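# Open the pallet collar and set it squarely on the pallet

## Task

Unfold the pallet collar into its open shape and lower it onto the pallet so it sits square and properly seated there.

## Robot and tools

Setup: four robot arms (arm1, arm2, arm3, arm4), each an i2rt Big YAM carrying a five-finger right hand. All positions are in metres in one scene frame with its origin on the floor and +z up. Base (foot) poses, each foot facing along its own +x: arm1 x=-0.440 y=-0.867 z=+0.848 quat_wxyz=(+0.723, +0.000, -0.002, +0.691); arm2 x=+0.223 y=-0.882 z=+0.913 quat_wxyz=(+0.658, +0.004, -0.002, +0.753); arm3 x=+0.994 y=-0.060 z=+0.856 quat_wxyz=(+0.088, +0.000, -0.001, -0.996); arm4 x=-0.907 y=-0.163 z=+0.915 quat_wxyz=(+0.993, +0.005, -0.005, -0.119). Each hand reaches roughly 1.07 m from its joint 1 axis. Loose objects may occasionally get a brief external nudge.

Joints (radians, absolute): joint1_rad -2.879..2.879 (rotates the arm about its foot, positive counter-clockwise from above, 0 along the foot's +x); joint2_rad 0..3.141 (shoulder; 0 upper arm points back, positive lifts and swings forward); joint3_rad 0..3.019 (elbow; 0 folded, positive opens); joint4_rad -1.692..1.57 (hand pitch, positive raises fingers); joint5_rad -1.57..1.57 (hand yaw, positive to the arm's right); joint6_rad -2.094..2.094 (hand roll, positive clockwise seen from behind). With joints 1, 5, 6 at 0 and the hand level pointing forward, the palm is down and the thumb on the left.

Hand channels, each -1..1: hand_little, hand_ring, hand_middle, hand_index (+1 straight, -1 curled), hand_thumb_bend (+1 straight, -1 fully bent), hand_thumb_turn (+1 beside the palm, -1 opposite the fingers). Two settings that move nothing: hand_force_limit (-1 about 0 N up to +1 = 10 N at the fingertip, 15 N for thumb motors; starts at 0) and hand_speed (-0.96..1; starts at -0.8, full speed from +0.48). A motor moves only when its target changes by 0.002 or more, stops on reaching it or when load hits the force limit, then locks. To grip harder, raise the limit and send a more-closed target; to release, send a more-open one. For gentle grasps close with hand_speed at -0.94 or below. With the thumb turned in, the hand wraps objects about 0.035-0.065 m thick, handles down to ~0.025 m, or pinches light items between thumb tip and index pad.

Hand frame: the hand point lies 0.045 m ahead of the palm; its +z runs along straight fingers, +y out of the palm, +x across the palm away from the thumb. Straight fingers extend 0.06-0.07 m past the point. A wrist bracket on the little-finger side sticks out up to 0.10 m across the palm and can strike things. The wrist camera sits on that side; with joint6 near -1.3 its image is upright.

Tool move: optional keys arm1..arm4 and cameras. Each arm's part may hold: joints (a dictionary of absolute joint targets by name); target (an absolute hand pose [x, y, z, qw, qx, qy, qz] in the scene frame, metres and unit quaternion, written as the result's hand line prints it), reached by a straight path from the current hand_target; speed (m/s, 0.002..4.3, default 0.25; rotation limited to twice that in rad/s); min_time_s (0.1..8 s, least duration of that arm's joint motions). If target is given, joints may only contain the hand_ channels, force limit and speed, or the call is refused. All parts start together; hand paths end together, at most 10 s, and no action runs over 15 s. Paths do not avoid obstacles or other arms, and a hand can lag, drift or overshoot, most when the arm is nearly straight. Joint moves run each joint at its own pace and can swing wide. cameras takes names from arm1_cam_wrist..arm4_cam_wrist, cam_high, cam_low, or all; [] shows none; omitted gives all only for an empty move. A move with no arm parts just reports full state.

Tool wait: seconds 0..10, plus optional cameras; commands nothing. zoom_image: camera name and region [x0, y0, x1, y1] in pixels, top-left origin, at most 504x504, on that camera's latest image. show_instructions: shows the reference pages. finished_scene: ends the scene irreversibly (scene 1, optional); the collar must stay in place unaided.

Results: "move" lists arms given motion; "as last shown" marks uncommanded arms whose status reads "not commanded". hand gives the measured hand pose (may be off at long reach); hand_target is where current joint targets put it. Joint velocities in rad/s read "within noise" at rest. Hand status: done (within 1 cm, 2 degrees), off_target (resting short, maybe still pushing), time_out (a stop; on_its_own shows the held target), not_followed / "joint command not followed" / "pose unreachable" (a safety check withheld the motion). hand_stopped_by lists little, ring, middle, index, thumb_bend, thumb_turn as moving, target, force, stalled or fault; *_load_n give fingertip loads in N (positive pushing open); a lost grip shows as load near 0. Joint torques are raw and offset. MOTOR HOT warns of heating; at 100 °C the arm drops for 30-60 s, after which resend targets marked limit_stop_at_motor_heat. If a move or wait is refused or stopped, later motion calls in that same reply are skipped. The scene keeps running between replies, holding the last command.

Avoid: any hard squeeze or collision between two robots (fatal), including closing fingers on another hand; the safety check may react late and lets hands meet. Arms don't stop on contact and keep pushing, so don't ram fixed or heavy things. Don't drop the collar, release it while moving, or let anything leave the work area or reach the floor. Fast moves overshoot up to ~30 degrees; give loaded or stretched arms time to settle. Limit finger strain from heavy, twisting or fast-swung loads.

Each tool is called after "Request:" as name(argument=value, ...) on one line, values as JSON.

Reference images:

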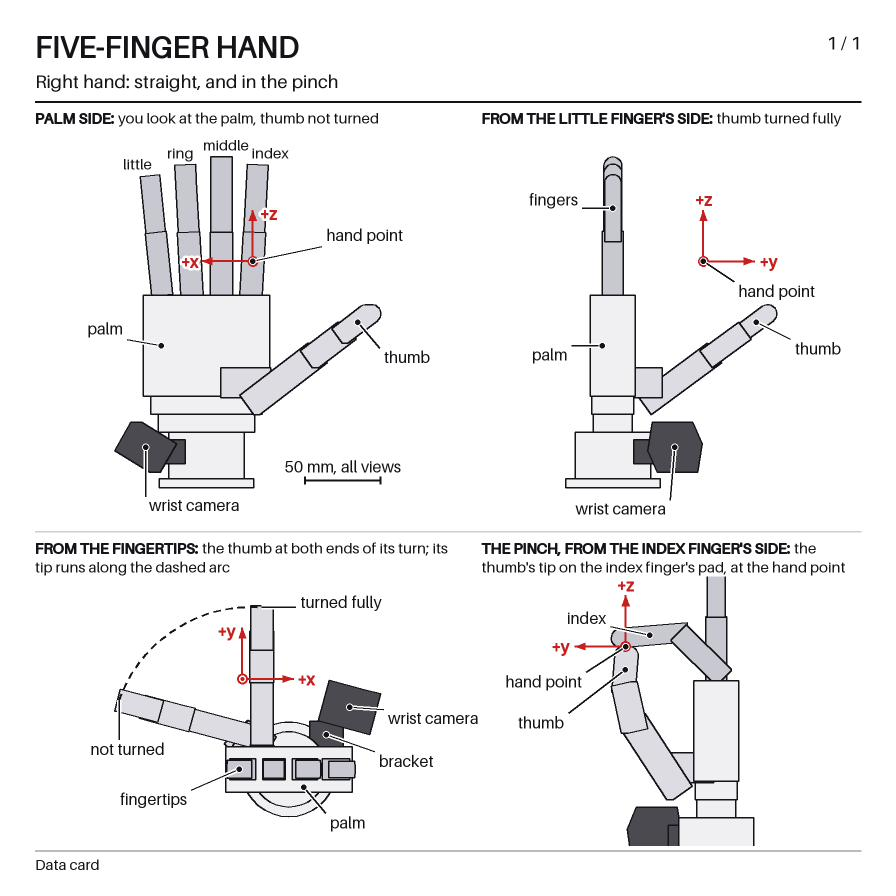

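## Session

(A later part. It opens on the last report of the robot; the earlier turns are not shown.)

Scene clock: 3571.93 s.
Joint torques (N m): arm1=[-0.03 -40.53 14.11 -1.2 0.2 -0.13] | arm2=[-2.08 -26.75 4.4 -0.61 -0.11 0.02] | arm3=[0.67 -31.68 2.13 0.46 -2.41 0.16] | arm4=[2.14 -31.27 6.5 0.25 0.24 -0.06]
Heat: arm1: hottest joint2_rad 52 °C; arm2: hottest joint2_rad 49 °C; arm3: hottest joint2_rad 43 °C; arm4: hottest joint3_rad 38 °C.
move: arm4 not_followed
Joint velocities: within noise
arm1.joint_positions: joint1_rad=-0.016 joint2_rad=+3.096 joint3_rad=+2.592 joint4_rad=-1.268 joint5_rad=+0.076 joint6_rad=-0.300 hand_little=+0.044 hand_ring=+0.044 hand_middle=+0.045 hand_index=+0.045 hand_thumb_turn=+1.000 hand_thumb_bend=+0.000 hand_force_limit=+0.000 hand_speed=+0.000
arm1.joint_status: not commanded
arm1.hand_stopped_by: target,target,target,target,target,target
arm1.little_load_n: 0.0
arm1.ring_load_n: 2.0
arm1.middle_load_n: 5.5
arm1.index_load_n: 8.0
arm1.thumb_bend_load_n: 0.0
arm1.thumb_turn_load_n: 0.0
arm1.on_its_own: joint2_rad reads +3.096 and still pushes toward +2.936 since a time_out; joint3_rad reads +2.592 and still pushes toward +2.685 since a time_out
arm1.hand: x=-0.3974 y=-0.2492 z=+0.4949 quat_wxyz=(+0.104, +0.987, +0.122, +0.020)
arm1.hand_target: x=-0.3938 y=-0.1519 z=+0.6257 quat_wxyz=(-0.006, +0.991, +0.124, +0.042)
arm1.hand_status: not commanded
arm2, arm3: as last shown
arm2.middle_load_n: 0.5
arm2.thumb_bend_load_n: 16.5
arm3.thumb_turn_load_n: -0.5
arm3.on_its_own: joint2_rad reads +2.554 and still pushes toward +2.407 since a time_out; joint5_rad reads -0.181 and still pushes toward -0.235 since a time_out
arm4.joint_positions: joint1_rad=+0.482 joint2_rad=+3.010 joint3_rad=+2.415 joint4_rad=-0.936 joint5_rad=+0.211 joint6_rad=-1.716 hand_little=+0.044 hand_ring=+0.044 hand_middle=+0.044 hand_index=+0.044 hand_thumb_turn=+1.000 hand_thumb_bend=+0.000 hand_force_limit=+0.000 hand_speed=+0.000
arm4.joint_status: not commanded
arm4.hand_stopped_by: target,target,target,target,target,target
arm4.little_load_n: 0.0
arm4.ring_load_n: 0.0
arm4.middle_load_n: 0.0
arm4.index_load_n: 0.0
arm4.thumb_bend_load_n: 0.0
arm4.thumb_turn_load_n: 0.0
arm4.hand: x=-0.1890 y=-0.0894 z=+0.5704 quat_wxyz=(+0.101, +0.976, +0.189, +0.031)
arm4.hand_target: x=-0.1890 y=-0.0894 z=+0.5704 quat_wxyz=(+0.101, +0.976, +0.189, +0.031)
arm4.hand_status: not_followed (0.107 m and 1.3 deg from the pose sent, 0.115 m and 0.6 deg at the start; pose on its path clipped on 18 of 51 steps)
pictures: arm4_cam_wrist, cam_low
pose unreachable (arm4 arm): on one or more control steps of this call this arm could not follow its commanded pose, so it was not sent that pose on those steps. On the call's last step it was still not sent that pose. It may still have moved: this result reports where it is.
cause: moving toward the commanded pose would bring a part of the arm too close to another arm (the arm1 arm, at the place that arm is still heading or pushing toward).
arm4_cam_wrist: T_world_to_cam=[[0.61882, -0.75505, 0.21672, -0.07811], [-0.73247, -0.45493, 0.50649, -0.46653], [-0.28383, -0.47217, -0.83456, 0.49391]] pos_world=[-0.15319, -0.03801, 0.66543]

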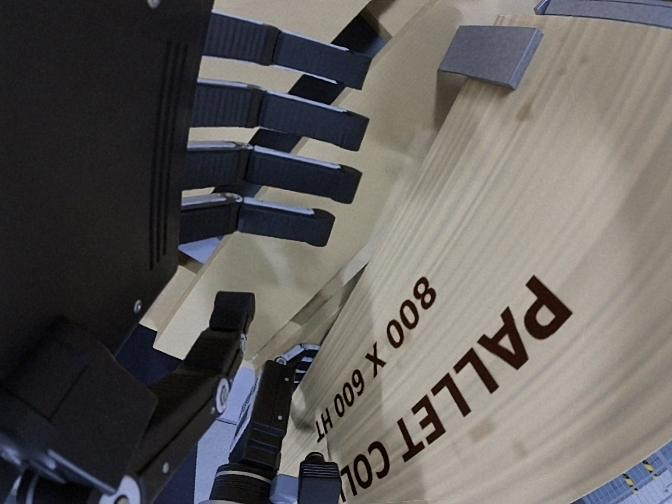

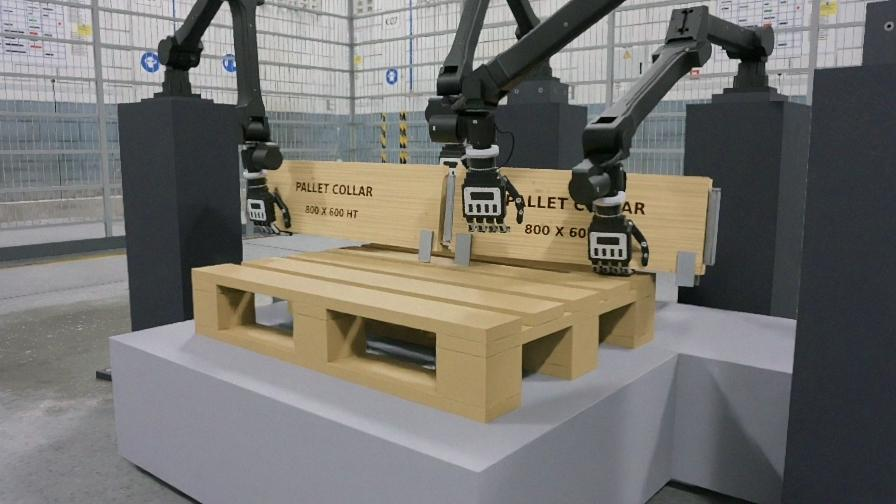

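Request:
move(arm2={"target": [0.086, -0.325, 0.650, 0.0, 0.99960, 0.0283, 0.0], "speed": 0.012}, arm4={"target": [-0.16, -0.03, 0.70, 0.1026, 0.9763, 0.1898, 0.0199], "speed": 0.1}, cameras=["cam_low", "cam_high"])

Request:
zoom_image(camera="cam_high", region=[320, 80, 640, 400])

Scene clock: 3602.13 s.
Joint torques (N m): arm1=[-0.15 -40.23 14.09 -1.26 0.21 -0.11] | arm2=[-3.14 -25.52 10.39 -1.03 -0.05 -0.14] | arm3=[0.44 -30.27 2.21 0.66 -2.46 0.13] | arm4=[2.78 -31.68 11.15 -0.29 0.37 0.03]
Heat: arm1: hottest joint2_rad 52 °C; arm2: hottest joint2_rad 49 °C; arm3: hottest joint2_rad 43 °C; arm4: hottest joint3_rad 37 °C.
move: arm2 off_target; arm4 off_target
Joint velocities: within noise
arm1, arm3: as last shown
arm1.ring_load_n: 1.0
arm1.middle_load_n: 5.0
arm1.index_load_n: 7.5
arm1.on_its_own: joint2_rad reads +3.096 and still pushes toward +2.936 since a time_out; joint3_rad reads +2.592 and still pushes toward +2.685 since a time_out
arm1.hand: x=-0.3974 y=-0.2491 z=+0.4949 quat_wxyz=(+0.104, +0.987, +0.122, +0.020)
arm2.joint_positions: joint1_rad=+0.055 joint2_rad=+2.595 joint3_rad=+1.627 joint4_rad=-0.695 joint5_rad=+0.003 joint6_rad=+0.136 hand_little=+1.000 hand_ring=+1.000 hand_middle=+1.000 hand_index=+1.000 hand_thumb_turn=-1.000 hand_thumb_bend=-0.399 hand_force_limit=+1.000 hand_speed=-0.300
arm2.joint_status: not commanded
arm2.hand_stopped_by: target,target,target,target,force,target
arm2.little_load_n: 0.0
arm2.ring_load_n: 0.0
arm2.middle_load_n: 1.0
arm2.index_load_n: 1.0
arm2.thumb_bend_load_n: 20.5
arm2.thumb_turn_load_n: 2.0
arm2.hand: x=+0.0875 y=-0.3790 z=+0.6099 quat_wxyz=(+0.041, +0.999, +0.027, +0.007)
arm2.hand_target: x=+0.0866 y=-0.3277 z=+0.6512 quat_wxyz=(-0.001, +1.000, +0.028, +0.001)
arm2.hand_status: off_target (0.067 m and 4.8 deg from the pose sent, 0.080 m and 2.3 deg at the start)
arm3.joint_positions: joint1_rad=-0.242 joint2_rad=+2.554 joint3_rad=+1.080 joint4_rad=-0.085 joint5_rad=-0.180 joint6_rad=+1.474 hand_little=+0.044 hand_ring=+0.045 hand_middle=+0.045 hand_index=+0.045 hand_thumb_turn=+1.000 hand_thumb_bend=+0.000 hand_force_limit=+0.000 hand_speed=+0.000
arm3.little_load_n: 3.0
arm3.ring_load_n: 5.0
arm3.middle_load_n: 7.0
arm3.thumb_turn_load_n: 0.0
arm3.on_its_own: joint2_rad reads +2.554 and still pushes toward +2.407 since a time_out; joint5_rad reads -0.180 and still pushes toward -0.235 since a time_out
arm3.hand: x=+0.5496 y=-0.1283 z=+0.5066 quat_wxyz=(-0.090, -0.996, -0.017, +0.013)
arm4.joint_positions: joint1_rad=+0.540 joint2_rad=+2.953 joint3_rad=+2.638 joint4_rad=-1.276 joint5_rad=+0.211 joint6_rad=-1.655 hand_little=+0.044 hand_ring=+0.044 hand_middle=+0.044 hand_index=+0.044 hand_thumb_turn=+1.000 hand_thumb_bend=+0.000 hand_force_limit=+0.000 hand_speed=+0.000
arm4.joint_status: not commanded
arm4.hand_stopped_by: target,target,target,target,target,target
arm4.little_load_n: 0.0
arm4.ring_load_n: 0.0
arm4.middle_load_n: 0.0
arm4.index_load_n: 0.0
arm4.thumb_bend_load_n: 0.0
arm4.thumb_turn_load_n: 0.0
arm4.hand: x=-0.1687 y=-0.0393 z=+0.6901 quat_wxyz=(+0.102, +0.976, +0.191, +0.008)
arm4.hand_target: x=-0.1606 y=-0.0302 z=+0.7002 quat_wxyz=(+0.102, +0.976, +0.190, +0.021)
arm4.hand_status: off_target (0.016 m and 1.4 deg from the pose sent, 0.146 m and 1.3 deg at the start)
pictures: cam_high, cam_low

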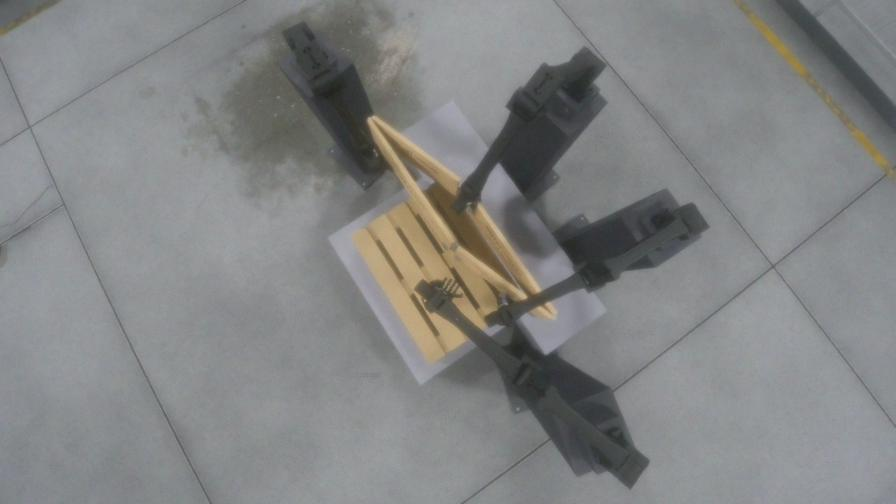

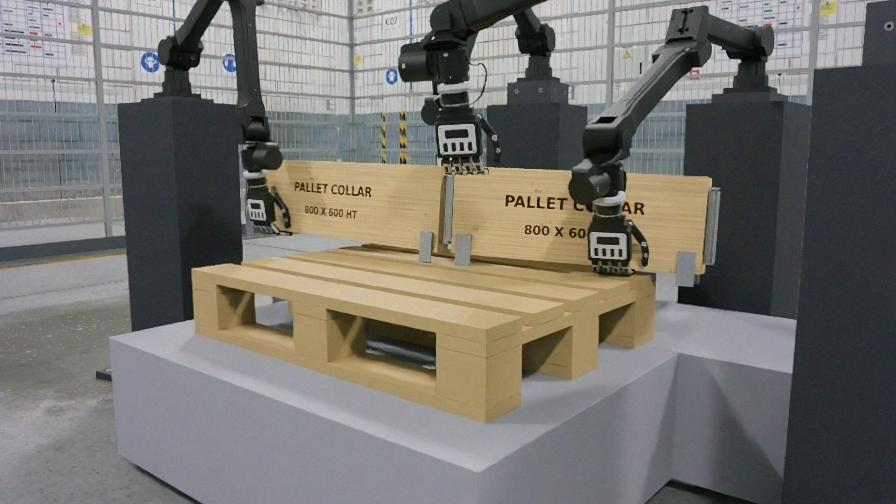

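Scaled by 1.575 from the camera's image (finer frame: 1280x720).

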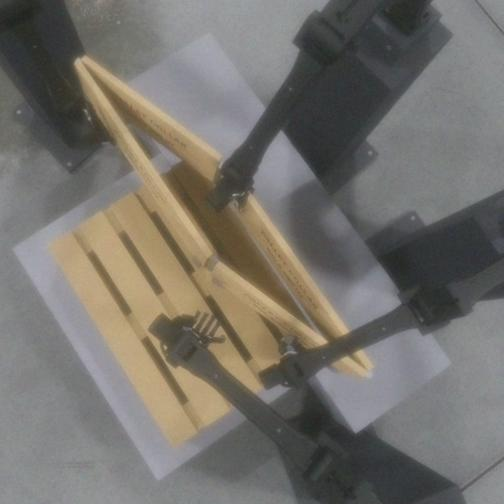

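Request:
move(cameras=["cam_high", "cam_low"])

Scene clock: 3624.17 s.
Joint torques (N m): arm1=[0.15 -40.35 14.19 -1.31 0.23 -0.1] | arm2=[-3.02 -25.58 10.43 -1.14 -0.06 -0.15] | arm3=[0.85 -30.51 2.07 0.34 -2.41 0.15] | arm4=[2.78 -31.62 11.19 -0.34 0.37 0.03]
Heat: arm1: hottest joint2_rad 52 °C; arm2: hottest joint2_rad 46 °C; arm3: hottest joint2_rad 43 °C; arm4: hottest joint3_rad 39 °C.
Joint velocities: within noise
arm1.joint_positions: joint1_rad=-0.016 joint2_rad=+3.096 joint3_rad=+2.592 joint4_rad=-1.268 joint5_rad=+0.076 joint6_rad=-0.300 hand_little=+0.044 hand_ring=+0.044 hand_middle=+0.045 hand_index=+0.045 hand_thumb_turn=+1.000 hand_thumb_bend=+0.000 hand_force_limit=+0.000 hand_speed=+0.000
arm1.joint_status: not commanded
arm1.hand_stopped_by: target,target,target,target,target,target
arm1.little_load_n: 0.0
arm1.ring_load_n: 1.0
arm1.middle_load_n: 4.5
arm1.index_load_n: 7.5
arm1.thumb_bend_load_n: 0.0
arm1.thumb_turn_load_n: 0.0
arm1.on_its_own: joint2_rad reads +3.096 and still pushes toward +2.936 since a time_out; joint3_rad reads +2.592 and still pushes toward +2.685 since a time_out
arm1.hand: x=-0.3974 y=-0.2491 z=+0.4949 quat_wxyz=(+0.104, +0.987, +0.122, +0.020) (m; scene frame)
arm1.hand_target: x=-0.3938 y=-0.1519 z=+0.6257 quat_wxyz=(-0.006, +0.991, +0.124, +0.042) (m; scene frame)
arm1.hand_status: not commanded
arm2.joint_positions: joint1_rad=+0.055 joint2_rad=+2.595 joint3_rad=+1.627 joint4_rad=-0.695 joint5_rad=+0.003 joint6_rad=+0.136 hand_little=+1.000 hand_ring=+1.000 hand_middle=+1.000 hand_index=+1.000 hand_thumb_turn=-1.000 hand_thumb_bend=-0.399 hand_force_limit=+1.000 hand_speed=-0.300
arm2.joint_status: not commanded
arm2.hand_stopped_by: target,target,target,target,force,target
arm2.little_load_n: 0.0
arm2.ring_load_n: -0.5
arm2.middle_load_n: 1.0
arm2.index_load_n: 0.5
arm2.thumb_bend_load_n: 20.5
arm2.thumb_turn_load_n: 2.0
arm2.hand: x=+0.0875 y=-0.3790 z=+0.6099 quat_wxyz=(+0.041, +0.999, +0.027, +0.007) (m; scene frame)
arm2.hand_target: x=+0.0866 y=-0.3277 z=+0.6512 quat_wxyz=(-0.001, +1.000, +0.028, +0.001) (m; scene frame)
arm2.hand_status: off_target (0.067 m and 4.8 deg from the pose sent, 0.080 m and 2.3 deg at the start)
arm3.joint_positions: joint1_rad=-0.242 joint2_rad=+2.554 joint3_rad=+1.080 joint4_rad=-0.085 joint5_rad=-0.180 joint6_rad=+1.474 hand_little=+0.044 hand_ring=+0.045 hand_middle=+0.045 hand_index=+0.045 hand_thumb_turn=+1.000 hand_thumb_bend=+0.000 hand_force_limit=+0.000 hand_speed=+0.000
arm3.joint_status: not commanded
arm3.hand_stopped_by: target,target,target,target,target,target
arm3.little_load_n: 3.5
arm3.ring_load_n: 4.5
arm3.middle_load_n: 7.5
arm3.index_load_n: 9.0
arm3.thumb_bend_load_n: 0.0
arm3.thumb_turn_load_n: 0.0
arm3.on_its_own: joint2_rad reads +2.554 and still pushes toward +2.407 since a time_out; joint5_rad reads -0.180 and still pushes toward -0.235 since a time_out
arm3.hand: x=+0.5496 y=-0.1283 z=+0.5066 quat_wxyz=(-0.090, -0.996, -0.017, +0.013) (m; scene frame)
arm3.hand_target: x=+0.4726 y=-0.1361 z=+0.5814 quat_wxyz=(-0.111, -0.989, -0.024, +0.098) (m; scene frame)
arm3.hand_status: not commanded
arm4.joint_positions: joint1_rad=+0.540 joint2_rad=+2.953 joint3_rad=+2.639 joint4_rad=-1.276 joint5_rad=+0.211 joint6_rad=-1.655 hand_little=+0.044 hand_ring=+0.044 hand_middle=+0.044 hand_index=+0.044 hand_thumb_turn=+1.000 hand_thumb_bend=+0.000 hand_force_limit=+0.000 hand_speed=+0.000
arm4.joint_status: not commanded
arm4.hand_stopped_by: target,target,target,target,target,target
arm4.little_load_n: 0.0
arm4.ring_load_n: 0.0
arm4.middle_load_n: 0.0
arm4.index_load_n: 0.0
arm4.thumb_bend_load_n: 0.0
arm4.thumb_turn_load_n: 0.0
arm4.hand: x=-0.1685 y=-0.0393 z=+0.6904 quat_wxyz=(+0.102, +0.976, +0.191, +0.008) (m; scene frame)
arm4.hand_target: x=-0.1605 y=-0.0302 z=+0.7003 quat_wxyz=(+0.102, +0.976, +0.190, +0.021) (m; scene frame)
arm4.hand_status: off_target (0.016 m and 1.4 deg from the pose sent, 0.146 m and 1.3 deg at the start)
pictures: cam_high, cam_low

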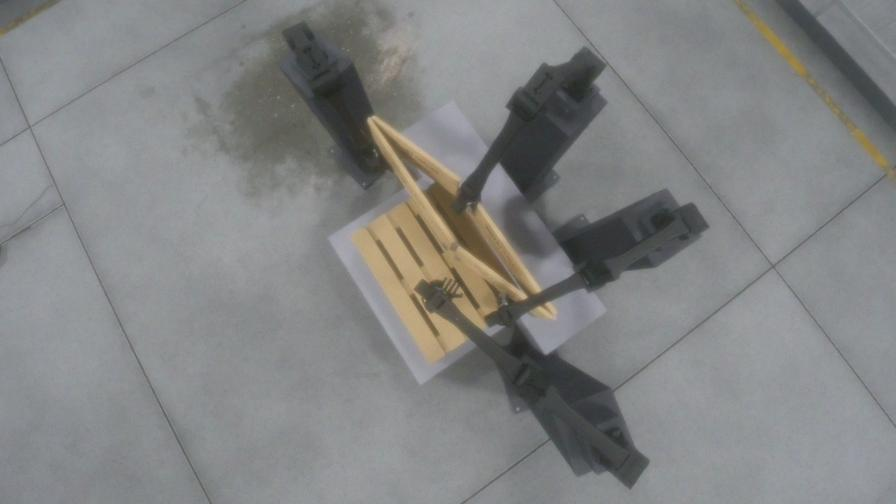

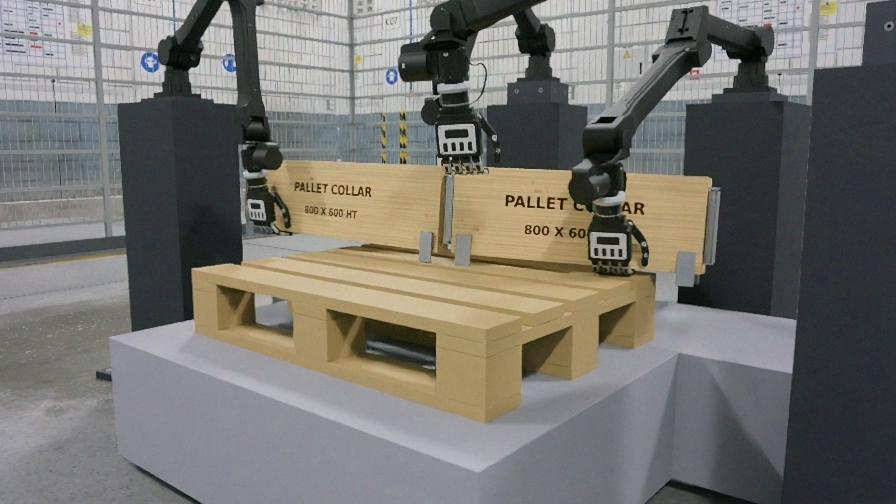

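Request:
move(arm2={"target": [0.0866, -0.302, 0.651, -0.013, 0.9986, 0.052, 0.0], "speed": 0.02}, arm3={"joints": {"joint1_rad": -0.285, "joint2_rad": 2.409, "joint3_rad": 1.116, "joint4_rad": -0.116, "joint5_rad": -0.232, "joint6_rad": 1.380}, "min_time_s": 3}, cameras=["cam_high", "cam_low"])

Request:
zoom_image(camera="cam_high", region=[320, 80, 640, 400])

Scene clock: 3688.80 s.
Joint torques (N m): arm1=[-0.56 -40 14.04 -1.33 0.2 -0.11] | arm2=[-2.96 -25.47 12.3 0.01 0.12 -0.41] | arm3=[-1.55 -31.03 2.74 0.03 -2.04 -0.4] | arm4=[2.67 -31.68 11.17 -0.36 0.35 0.02]
Heat: arm1: hottest joint2_rad 53 °C; arm2: hottest joint2_rad 43 °C; arm3: hottest joint2_rad 43 °C; arm4: hottest joint3_rad 40 °C.
move: arm2 off_target; arm3 time_out
Joint velocities: within noise
arm1, arm4: as last shown
arm1.ring_load_n: 0.5
arm1.index_load_n: 7.0
arm1.on_its_own: joint2_rad reads +3.096 and still pushes toward +2.936 since a time_out; joint3_rad reads +2.592 and still pushes toward +2.685 since a time_out
arm1.hand: x=-0.3976 y=-0.2491 z=+0.4949 quat_wxyz=(+0.104, +0.987, +0.122, +0.020)
arm1.hand_target: x=-0.3939 y=-0.1520 z=+0.6257 quat_wxyz=(-0.006, +0.991, +0.124, +0.042)
arm2.joint_positions: joint1_rad=+0.055 joint2_rad=+2.609 joint3_rad=+1.668 joint4_rad=-0.741 joint5_rad=+0.005 joint6_rad=+0.113 hand_little=+1.000 hand_ring=+1.000 hand_middle=+1.000 hand_index=+1.000 hand_thumb_turn=-1.000 hand_thumb_bend=-0.399 hand_force_limit=+1.000 hand_speed=-0.300
arm2.joint_status: not commanded
arm2.hand_stopped_by: target,target,target,target,force,target
arm2.little_load_n: 0.0
arm2.ring_load_n: 0.0
arm2.middle_load_n: 0.5
arm2.index_load_n: 1.5
arm2.thumb_bend_load_n: 23.0
arm2.thumb_turn_load_n: 4.5
arm2.hand: x=+0.0882 y=-0.3742 z=+0.6127 quat_wxyz=(+0.050, +0.998, +0.039, +0.009)
arm2.hand_target: x=+0.0877 y=-0.3065 z=+0.6549 quat_wxyz=(-0.014, +0.999, +0.051, +0.002)
arm2.hand_status: off_target (0.082 m and 7.5 deg from the pose sent, 0.087 m and 6.9 deg at the start)
arm3.joint_positions: joint1_rad=-0.263 joint2_rad=+2.554 joint3_rad=+1.093 joint4_rad=-0.108 joint5_rad=-0.187 joint6_rad=+1.432 hand_little=+0.044 hand_ring=+0.045 hand_middle=+0.045 hand_index=+0.045 hand_thumb_turn=+1.000 hand_thumb_bend=+0.000 hand_force_limit=+0.000 hand_speed=+0.000
arm3.joint_status: joint2_rad time_out (moved +0.000 of -0.145); joint5_rad time_out (moved -0.007 of -0.052); joint6_rad time_out (moved -0.042 of -0.094); the others done
arm3.hand_stopped_by: target,target,target,target,target,target
arm3.little_load_n: 4.0
arm3.ring_load_n: 5.5
arm3.middle_load_n: 8.0
arm3.index_load_n: 10.0
arm3.thumb_bend_load_n: 0.0
arm3.thumb_turn_load_n: 0.0
arm3.on_its_own: joint2_rad reads +2.554 and still pushes toward +2.409 since a time_out; joint5_rad reads -0.187 and still pushes toward -0.232 since a time_out; joint6_rad reads +1.432 and still pushes toward +1.380 since a time_out
arm3.hand: x=+0.5485 y=-0.1215 z=+0.5077 quat_wxyz=(-0.094, -0.995, -0.027, +0.012)
arm3.hand_target: x=+0.4736 y=-0.1123 z=+0.5804 quat_wxyz=(-0.103, -0.989, -0.050, +0.097)
arm3.hand_status: not commanded

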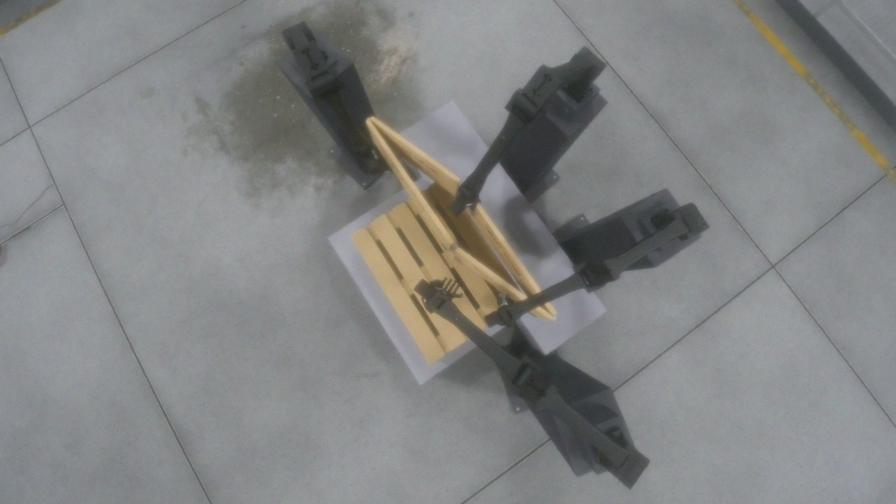

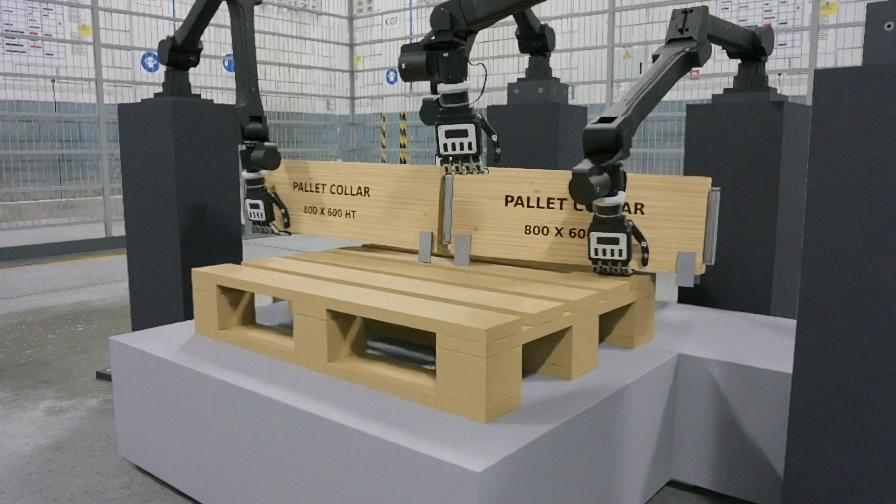

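Scaled by 1.575 from the camera's image (finer frame: 1280x720).

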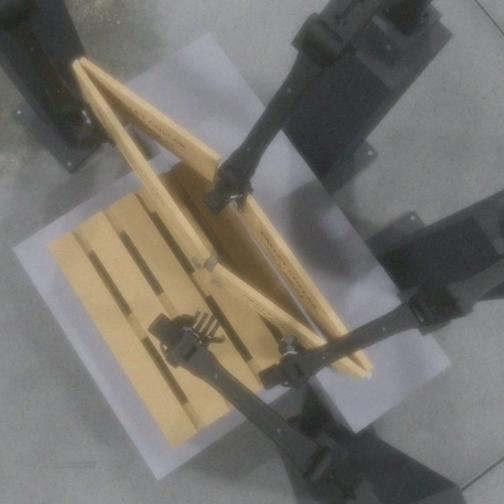

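Request:
move(arm2={"target": [0.087, -0.282, 0.651, -0.052, 0.997, 0.0575, -0.003], "speed": 0.03}, arm3={"joints": {"joint1_rad": -0.320, "joint3_rad": 1.125, "joint4_rad": -0.130, "joint6_rad": 1.350}, "min_time_s": 3}, cameras=["cam_high", "arm2_cam_wrist"])

Request:
zoom_image(camera="cam_high", region=[320, 80, 640, 400])

Scene clock: 3726.60 s.
Joint torques (N m): arm1=[-0.03 -40.59 14.05 -1.28 0.16 -0.12] | arm2=[-3.43 -26.81 11.11 2.78 0.21 -0.37] | arm3=[-2.2 -31.5 2.85 -0.03 -1.92 -0.44] | arm4=[2.78 -31.85 11.11 -0.32 0.38 0.03]
Heat: arm1: hottest joint2_rad 53 °C; arm2: hottest joint2_rad 44 °C; arm3: hottest joint2_rad 43 °C; arm4: hottest joint3_rad 40 °C.
move: arm2 off_target; arm3 time_out
Joint velocities: within noise
arm1, arm4: as last shown
arm1.joint_positions: joint1_rad=-0.015 joint2_rad=+3.096 joint3_rad=+2.592 joint4_rad=-1.267 joint5_rad=+0.076 joint6_rad=-0.300 hand_little=+0.044 hand_ring=+0.044 hand_middle=+0.045 hand_index=+0.045 hand_thumb_turn=+1.000 hand_thumb_bend=+0.000 hand_force_limit=+0.000 hand_speed=+0.000
arm1.middle_load_n: 4.0
arm1.index_load_n: 6.0
arm1.on_its_own: joint2_rad reads +3.096 and still pushes toward +2.936 since a time_out; joint3_rad reads +2.592 and still pushes toward +2.685 since a time_out
arm1.hand: x=-0.3984 y=-0.2487 z=+0.4947 quat_wxyz=(+0.104, +0.987, +0.123, +0.021)
arm1.hand_target: x=-0.3938 y=-0.1519 z=+0.6257 quat_wxyz=(-0.006, +0.991, +0.124, +0.042)
arm2.joint_positions: joint1_rad=+0.055 joint2_rad=+2.609 joint3_rad=+1.668 joint4_rad=-0.737 joint5_rad=+0.007 joint6_rad=+0.093 hand_little=+1.000 hand_ring=+1.000 hand_middle=+1.000 hand_index=+1.000 hand_thumb_turn=-1.000 hand_thumb_bend=-0.398 hand_force_limit=+1.000 hand_speed=-0.300
arm2.joint_status: not commanded
arm2.hand_stopped_by: target,target,target,target,force,target
arm2.little_load_n: 0.0
arm2.ring_load_n: 0.0
arm2.middle_load_n: 0.0
arm2.index_load_n: 1.0
arm2.thumb_bend_load_n: 23.5
arm2.thumb_turn_load_n: 6.5
arm2.hand: x=+0.0896 y=-0.3734 z=+0.6124 quat_wxyz=(+0.048, +0.998, +0.048, +0.009)
arm2.hand_target: x=+0.0888 y=-0.2880 z=+0.6590 quat_wxyz=(-0.052, +0.997, +0.057, +0.000)
arm2.hand_status: off_target (0.099 m and 11.6 deg from the pose sent, 0.100 m and 12.0 deg at the start)
arm3.joint_positions: joint1_rad=-0.287 joint2_rad=+2.554 joint3_rad=+1.102 joint4_rad=-0.120 joint5_rad=-0.191 joint6_rad=+1.403 hand_little=+0.044 hand_ring=+0.045 hand_middle=+0.045 hand_index=+0.045 hand_thumb_turn=+1.000 hand_thumb_bend=+0.000 hand_force_limit=+0.000 hand_speed=+0.000
arm3.joint_status: joint6_rad time_out (moved -0.028 of -0.082); the others done
arm3.hand_stopped_by: target,target,target,target,target,target
arm3.little_load_n: 4.0
arm3.ring_load_n: 5.5
arm3.middle_load_n: 9.0
arm3.index_load_n: 11.5
arm3.thumb_bend_load_n: 0.0
arm3.thumb_turn_load_n: 0.0
arm3.on_its_own: joint2_rad reads +2.554 and still pushes toward +2.409 since a time_out; joint5_rad reads -0.191 and still pushes toward -0.232 since a time_out; joint6_rad reads +1.403 and still pushes toward +1.350 since a time_out
arm3.hand: x=+0.5461 y=-0.1119 z=+0.5085 quat_wxyz=(-0.096, -0.995, -0.029, +0.013)
arm3.hand_target: x=+0.4721 y=-0.0946 z=+0.5808 quat_wxyz=(-0.101, -0.989, -0.047, +0.097)
arm3.hand_status: not commanded
arm4.ring_load_n: -0.5
pictures: arm2_cam_wrist, cam_high
arm2_cam_wrist: T_world_to_cam=[[0.35399, -0.92936, 0.10479, -0.44532], [-0.8248, -0.2574, 0.50343, -0.3284], [-0.44089, -0.26464, -0.85766, 0.58153]] pos_world=[0.14317, -0.3445, 0.71074]

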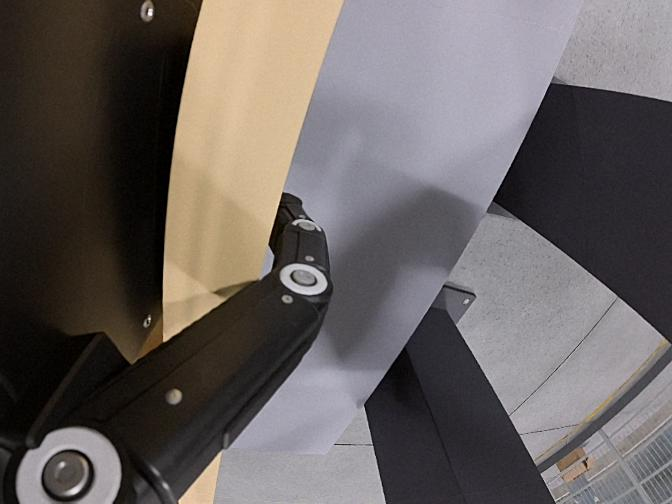

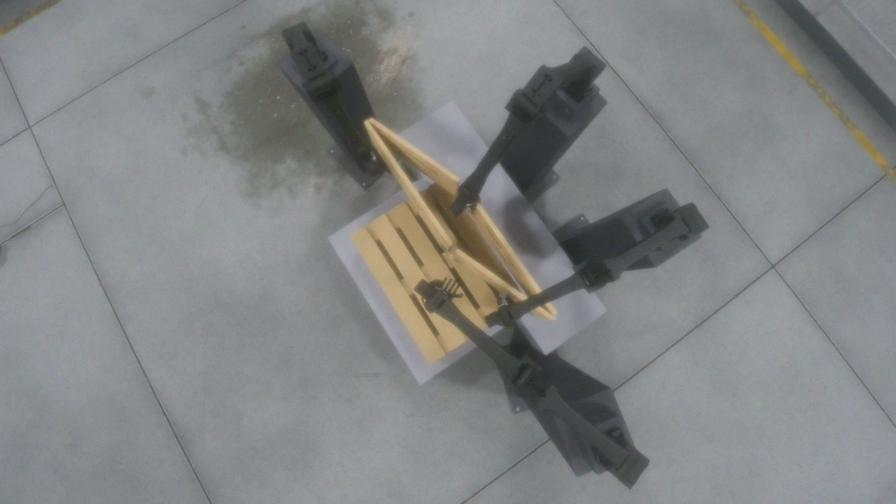

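Scaled by 1.575 from the camera's image (finer frame: 1280x720).

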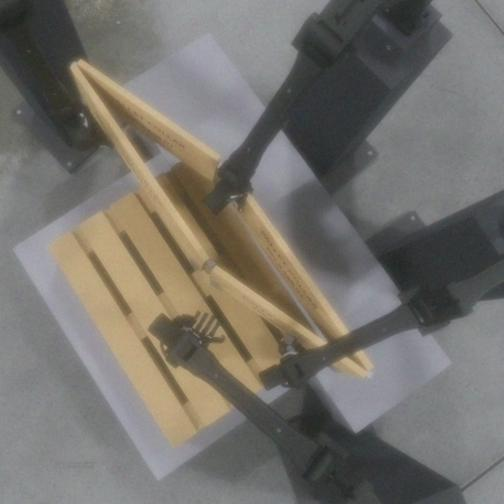

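Request:
zoom_image(camera="cam_high", region=[350, 100, 480, 230])

Request:
zoom_image(camera="cam_high", region=[440, 200, 570, 330])

Scaled by 3.877 from the camera's image (finer frame: 1280x720).

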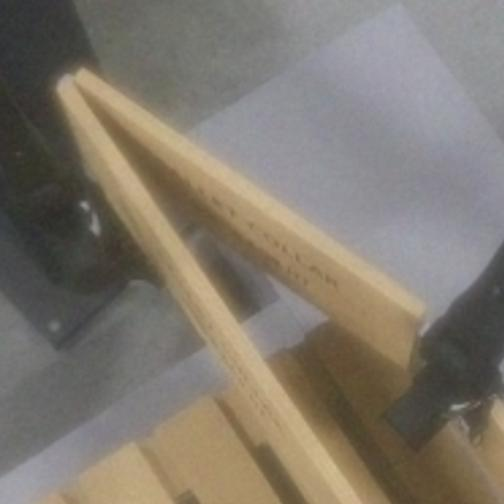

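Scaled by 3.877 from the camera's image (finer frame: 1280x720).

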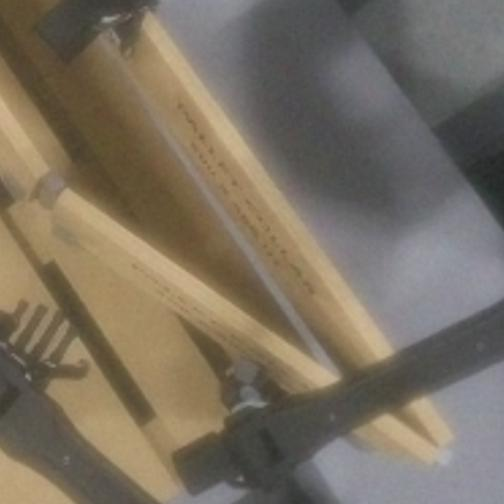

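Request:
move(arm4={"target": [-0.145, -0.085, 0.615, 0.019, 0.981, 0.191, 0.003], "speed": 0.08}, cameras=["cam_low", "arm4_cam_wrist"])

Scene clock: 3792.37 s.
Joint torques (N m): arm1=[-0.21 -40.23 14.06 -1.26 0.16 -0.12] | arm2=[-3.43 -26.75 11.14 2.8 0.23 -0.38] | arm3=[-1.61 -31.33 2.82 -0.28 -1.91 -0.41] | arm4=[1.38 -29.45 11.44 0.75 -0.1 -0.12]
Heat: arm1: hottest joint2_rad 54 °C; arm2: hottest joint2_rad 45 °C; arm3: hottest joint2_rad 44 °C; arm4: hottest joint3_rad 40 °C.
move: arm4 off_target
Joint velocities: within noise
arm1, arm2, arm3: as last shown
arm1.index_load_n: 6.5
arm1.thumb_bend_load_n: -0.5
arm1.on_its_own: joint2_rad reads +3.096 and still pushes toward +2.936 since a time_out; joint3_rad reads +2.592 and still pushes toward +2.685 since a time_out
arm3.ring_load_n: 6.0
arm3.on_its_own: joint2_rad reads +2.554 and still pushes toward +2.409 since a time_out; joint5_rad reads -0.191 and still pushes toward -0.232 since a time_out; joint6_rad reads +1.403 and still pushes toward +1.350 since a time_out
arm4.joint_positions: joint1_rad=+0.440 joint2_rad=+3.102 joint3_rad=+2.799 joint4_rad=-1.267 joint5_rad=+0.045 joint6_rad=-1.763 hand_little=+0.044 hand_ring=+0.044 hand_middle=+0.044 hand_index=+0.044 hand_thumb_turn=+1.000 hand_thumb_bend=+0.000 hand_force_limit=+0.000 hand_speed=+0.000
arm4.joint_status: not commanded
arm4.hand_stopped_by: target,target,target,target,target,target
arm4.little_load_n: 0.0
arm4.ring_load_n: 0.0
arm4.middle_load_n: 0.0
arm4.index_load_n: 0.0
arm4.thumb_bend_load_n: 0.0
arm4.thumb_turn_load_n: 0.0
arm4.hand: x=-0.1555 y=-0.0832 z=+0.6220 quat_wxyz=(+0.019, +0.981, +0.195, +0.007)
arm4.hand_target: x=-0.1465 y=-0.0852 z=+0.6158 quat_wxyz=(+0.017, +0.980, +0.196, +0.022)
arm4.hand_status: off_target (0.013 m and 0.7 deg from the pose sent, 0.091 m and 9.6 deg at the start; a joint's target at an end of its range on 30 of 67 steps)
pictures: arm4_cam_wrist, cam_low
arm4_cam_wrist: T_world_to_cam=[[0.63753, -0.7687, 0.05162, -0.00092], [-0.68761, -0.53751, 0.48813, -0.4538], [-0.34748, -0.34669, -0.87124, 0.57276]] pos_world=[-0.11243, -0.04606, 0.72057]

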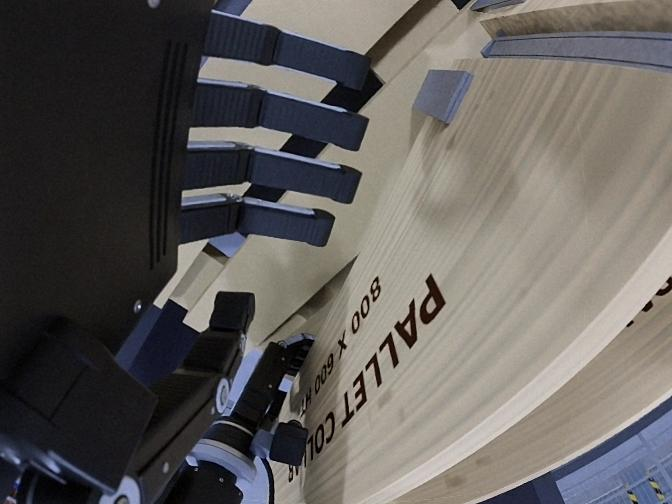

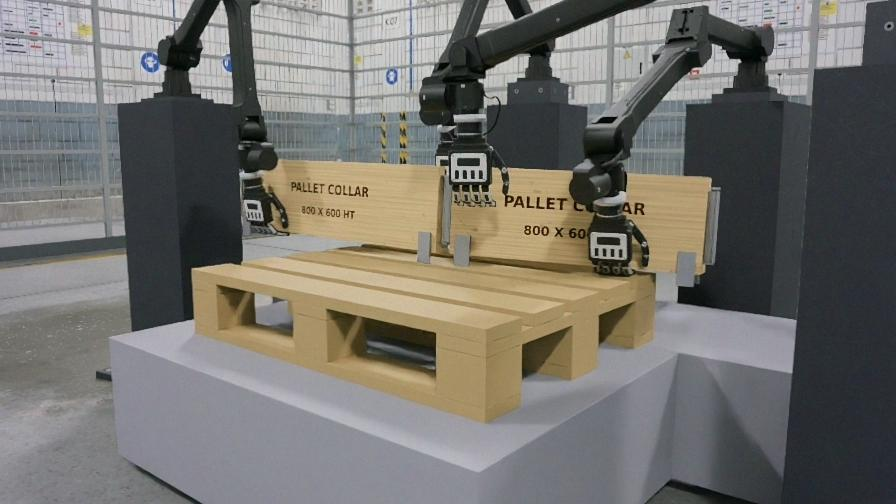

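Request:
move(arm4={"target": [-0.125, -0.160, 0.595, 0.019, 0.981, 0.191, 0.003], "speed": 0.04}, cameras=["cam_high", "arm4_cam_wrist"])

Request:
zoom_image(camera="cam_high", region=[440, 200, 570, 330])

Scene clock: 3799.97 s.
Joint torques (N m): arm1=[-0.26 -40.23 14.06 -1.36 0.16 -0.11] | arm2=[-3.55 -26.87 11.1 2.82 0.22 -0.37] | arm3=[-1.73 -30.51 2.85 -0.12 -1.89 -0.43] | arm4=[1.96 -32.56 7.49 0.13 0.06 -0.05]
Heat: arm1: hottest joint2_rad 54 °C; arm2: hottest joint2_rad 45 °C; arm3: hottest joint2_rad 44 °C; arm4: hottest joint3_rad 39 °C.
move: arm4 not_followed
Joint velocities: within noise
arm1.joint_positions: joint1_rad=-0.015 joint2_rad=+3.096 joint3_rad=+2.592 joint4_rad=-1.267 joint5_rad=+0.076 joint6_rad=-0.300 hand_little=+0.044 hand_ring=+0.044 hand_middle=+0.045 hand_index=+0.045 hand_thumb_turn=+1.000 hand_thumb_bend=+0.000 hand_force_limit=+0.000 hand_speed=+0.000
arm1.joint_status: not commanded
arm1.hand_stopped_by: target,target,target,target,target,target
arm1.little_load_n: 0.0
arm1.ring_load_n: 0.5
arm1.middle_load_n: 4.0
arm1.index_load_n: 6.5
arm1.thumb_bend_load_n: 0.0
arm1.thumb_turn_load_n: 0.0
arm1.on_its_own: joint2_rad reads +3.096 and still pushes toward +2.936 since a time_out; joint3_rad reads +2.592 and still pushes toward +2.685 since a time_out
arm1.hand: x=-0.3984 y=-0.2487 z=+0.4947 quat_wxyz=(+0.104, +0.987, +0.123, +0.021)
arm1.hand_target: x=-0.3938 y=-0.1519 z=+0.6257 quat_wxyz=(-0.006, +0.991, +0.124, +0.042)
arm1.hand_status: not commanded
arm2, arm3: as last shown
arm2.little_load_n: 0.5
arm3.on_its_own: joint2_rad reads +2.554 and still pushes toward +2.409 since a time_out; joint5_rad reads -0.191 and still pushes toward -0.232 since a time_out; joint6_rad reads +1.403 and still pushes toward +1.350 since a time_out
arm4.joint_positions: joint1_rad=+0.424 joint2_rad=+3.102 joint3_rad=+2.799 joint4_rad=-1.253 joint5_rad=+0.045 joint6_rad=-1.783 hand_little=+0.044 hand_ring=+0.044 hand_middle=+0.044 hand_index=+0.044 hand_thumb_turn=+1.000 hand_thumb_bend=+0.000 hand_force_limit=+0.000 hand_speed=+0.000
arm4.joint_status: not commanded
arm4.hand_stopped_by: target,target,target,target,target,target
arm4.little_load_n: 0.0
arm4.ring_load_n: 0.0
arm4.middle_load_n: 0.0
arm4.index_load_n: 0.0
arm4.thumb_bend_load_n: 0.0
arm4.thumb_turn_load_n: 0.0
arm4.hand: x=-0.1494 y=-0.0949 z=+0.6217 quat_wxyz=(+0.019, +0.980, +0.197, +0.013)
arm4.hand_target: x=-0.1494 y=-0.0949 z=+0.6217 quat_wxyz=(+0.019, +0.980, +0.197, +0.013)
arm4.hand_status: not_followed (0.074 m and 1.3 deg from the pose sent, 0.087 m and 0.7 deg at the start; a joint's target at an end of its range on 69 of 74 steps)
pictures: arm4_cam_wrist, cam_high
pose unreachable (arm4 arm): on one or more control steps of this call this arm could not follow its commanded pose, so it was not sent that pose on those steps. On the call's last step it was still not sent that pose. It may still have moved: this result reports where it is.
cause: moving toward the commanded pose would bring a part of the arm too close to another arm (the arm1 arm, at the place that arm is still heading or pushing toward).
arm4_cam_wrist: T_world_to_cam=[[0.63908, -0.76698, 0.05763, -0.01707], [-0.69213, -0.5408, 0.478, -0.45048], [-0.33545, -0.34537, -0.87647, 0.57579]] pos_world=[-0.10773, -0.05786, 0.72097]

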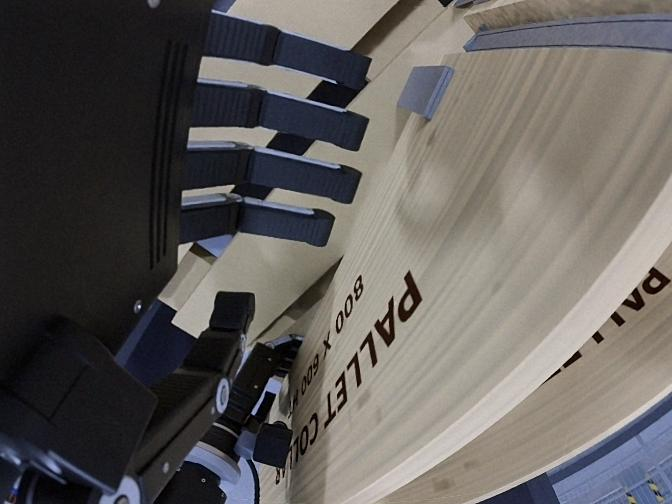

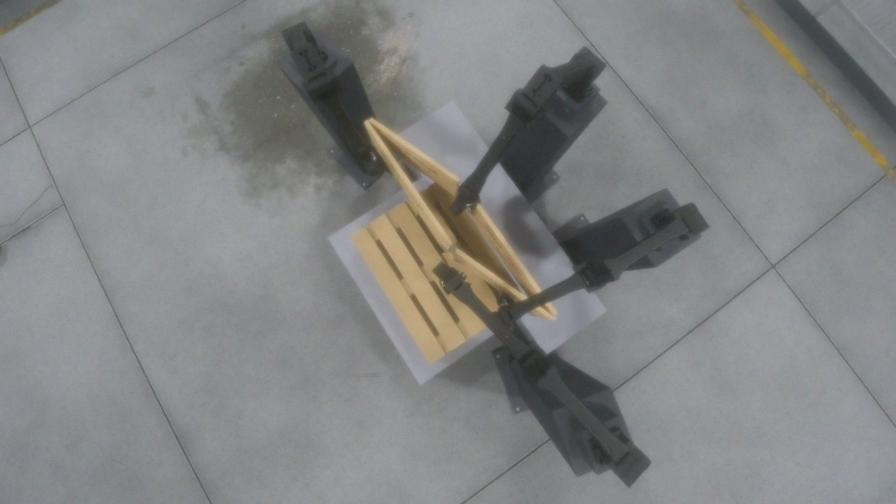

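Scaled by 3.877 from the camera's image (finer frame: 1280x720).

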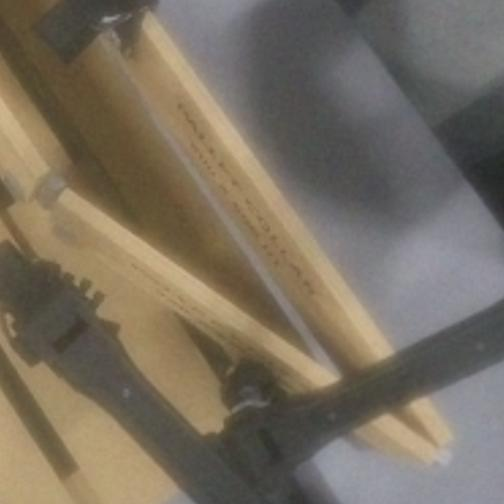

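Request:
move(arm1={"joints": {"joint1_rad": -0.009, "joint2_rad": 2.872, "joint3_rad": 2.530, "joint4_rad": -1.203, "joint5_rad": 0.090, "joint6_rad": -0.368}, "min_time_s": 4}, arm2={"target": [0.095, -0.280, 0.651, -0.0521, 0.9957, 0.0766, -0.004], "speed": 0.02}, arm3={"joints": {"joint1_rad": -0.363, "joint2_rad": 2.411, "joint3_rad": 1.145, "joint4_rad": -0.163, "joint5_rad": -0.228, "joint6_rad": 1.268}, "min_time_s": 4}, cameras=["cam_high", "cam_low"])

Request:
zoom_image(camera="cam_high", region=[320, 80, 640, 400])

Scene clock: 3898.03 s.
Joint torques (N m): arm1=[-0.21 -41.58 9.92 -0.92 0.36 -0.38] | arm2=[-4.31 -26.93 11.19 2.85 0.05 -0.54] | arm3=[-2.37 -31.15 2.81 -0.43 -1.74 -0.44] | arm4=[2.02 -32.56 7.5 0.18 0.08 -0.06]
Heat: arm1: hottest joint2_rad 56 °C; arm2: hottest joint2_rad 46 °C; arm3: hottest joint2_rad 43 °C; arm4: hottest joint2_rad 35 °C.
move: arm1 time_out; arm2 off_target; arm3 time_out
Joint velocities: within noise
arm1.joint_positions: joint1_rad=-0.010 joint2_rad=+3.044 joint3_rad=+2.488 joint4_rad=-1.183 joint5_rad=+0.083 joint6_rad=-0.335 hand_little=+0.044 hand_ring=+0.044 hand_middle=+0.044 hand_index=+0.045 hand_thumb_turn=+1.000 hand_thumb_bend=+0.000 hand_force_limit=+0.000 hand_speed=+0.000
arm1.joint_status: joint2_rad time_out (moved -0.052 of -0.224); the others done
arm1.hand_stopped_by: target,target,target,target,target,target
arm1.little_load_n: 0.0
arm1.ring_load_n: 0.5
arm1.middle_load_n: 3.0
arm1.index_load_n: 4.0
arm1.thumb_bend_load_n: 0.0
arm1.thumb_turn_load_n: 0.0
arm1.on_its_own: joint2_rad reads +3.044 and still pushes toward +2.872 since a time_out
arm1.hand: x=-0.3977 y=-0.2494 z=+0.4942 quat_wxyz=(+0.090, +0.985, +0.142, +0.026)
arm1.hand_target: x=-0.3904 y=-0.1641 z=+0.6175 quat_wxyz=(-0.004, +0.987, +0.156, +0.048)
arm1.hand_status: not commanded
arm2.joint_positions: joint1_rad=+0.054 joint2_rad=+2.608 joint3_rad=+1.668 joint4_rad=-0.738 joint5_rad=+0.009 joint6_rad=+0.060 hand_little=+1.000 hand_ring=+1.000 hand_middle=+1.000 hand_index=+1.000 hand_thumb_turn=-1.000 hand_thumb_bend=-0.398 hand_force_limit=+1.000 hand_speed=-0.300
arm2.joint_status: not commanded
arm2.hand_stopped_by: target,target,target,target,force,target
arm2.little_load_n: -0.5
arm2.ring_load_n: 0.0
arm2.middle_load_n: 0.0
arm2.index_load_n: 1.0
arm2.thumb_bend_load_n: 25.5
arm2.thumb_turn_load_n: 9.0
arm2.hand: x=+0.0926 y=-0.3743 z=+0.6127 quat_wxyz=(+0.048, +0.997, +0.065, +0.009)
arm2.hand_target: x=+0.0973 y=-0.2876 z=+0.6585 quat_wxyz=(-0.052, +0.996, +0.076, +0.000)
arm2.hand_status: off_target (0.102 m and 11.7 deg from the pose sent, 0.101 m and 12.0 deg at the start; pose on its path clipped on 183 of 205 steps)
arm3.joint_positions: joint1_rad=-0.325 joint2_rad=+2.556 joint3_rad=+1.126 joint4_rad=-0.146 joint5_rad=-0.191 joint6_rad=+1.320 hand_little=+0.044 hand_ring=+0.045 hand_middle=+0.045 hand_index=+0.045 hand_thumb_turn=+1.000 hand_thumb_bend=+0.000 hand_force_limit=+0.000 hand_speed=+0.000
arm3.joint_status: joint2_rad time_out (moved +0.003 of -0.143); joint5_rad time_out (moved +0.000 of -0.037); joint6_rad time_out (moved -0.084 of -0.135); the others done
arm3.hand_stopped_by: target,target,target,target,target,target
arm3.little_load_n: 2.5
arm3.ring_load_n: 5.5
arm3.middle_load_n: 10.0
arm3.index_load_n: 14.5
arm3.thumb_bend_load_n: 0.0
arm3.thumb_turn_load_n: 0.0
arm3.on_its_own: joint2_rad reads +2.556 and still pushes toward +2.411 since a time_out; joint5_rad reads -0.191 and still pushes toward -0.228 since a time_out; joint6_rad reads +1.320 and still pushes toward +1.268 since a time_out
arm3.hand: x=+0.5421 y=-0.0956 z=+0.5090 quat_wxyz=(-0.095, -0.994, -0.051, +0.016)
arm3.hand_target: x=+0.4728 y=-0.0726 z=+0.5805 quat_wxyz=(-0.094, -0.989, -0.066, +0.096)
arm3.hand_status: not commanded
arm4: as last shown

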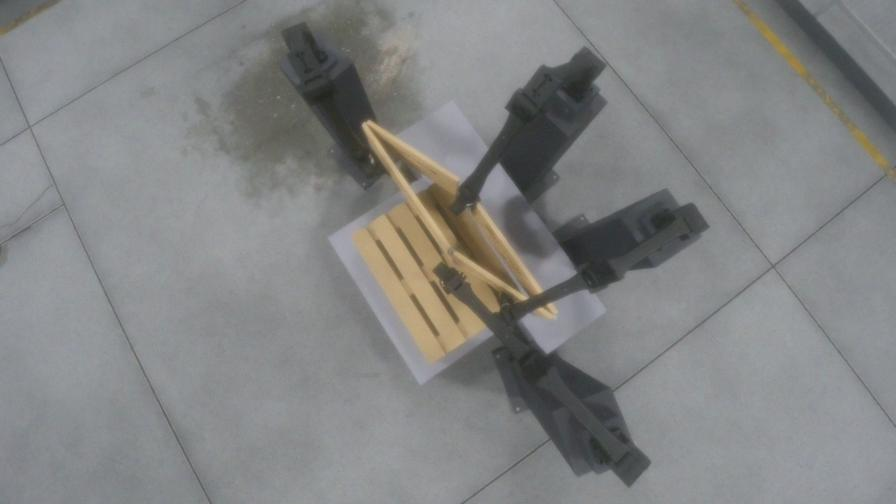

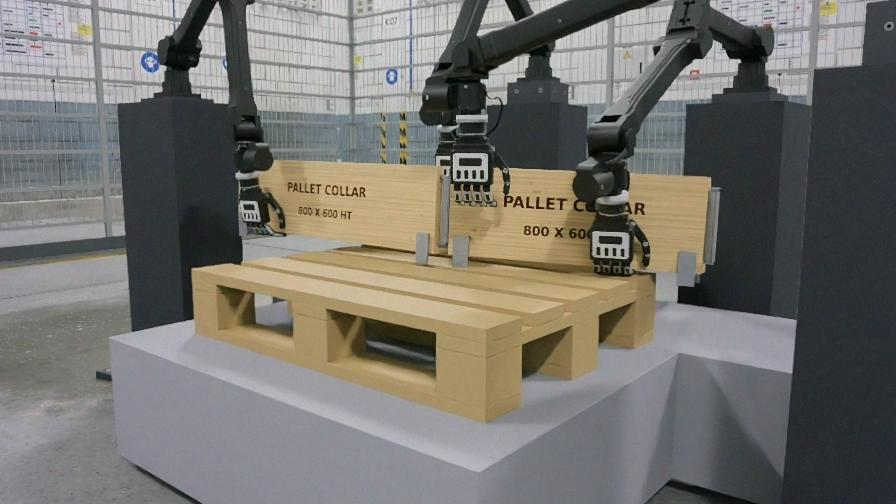

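Scaled by 1.575 from the camera's image (finer frame: 1280x720).

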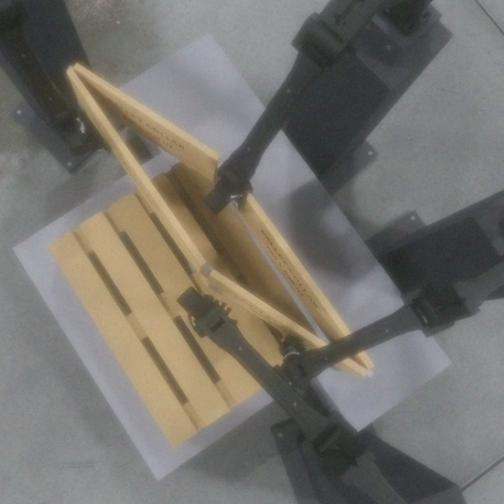

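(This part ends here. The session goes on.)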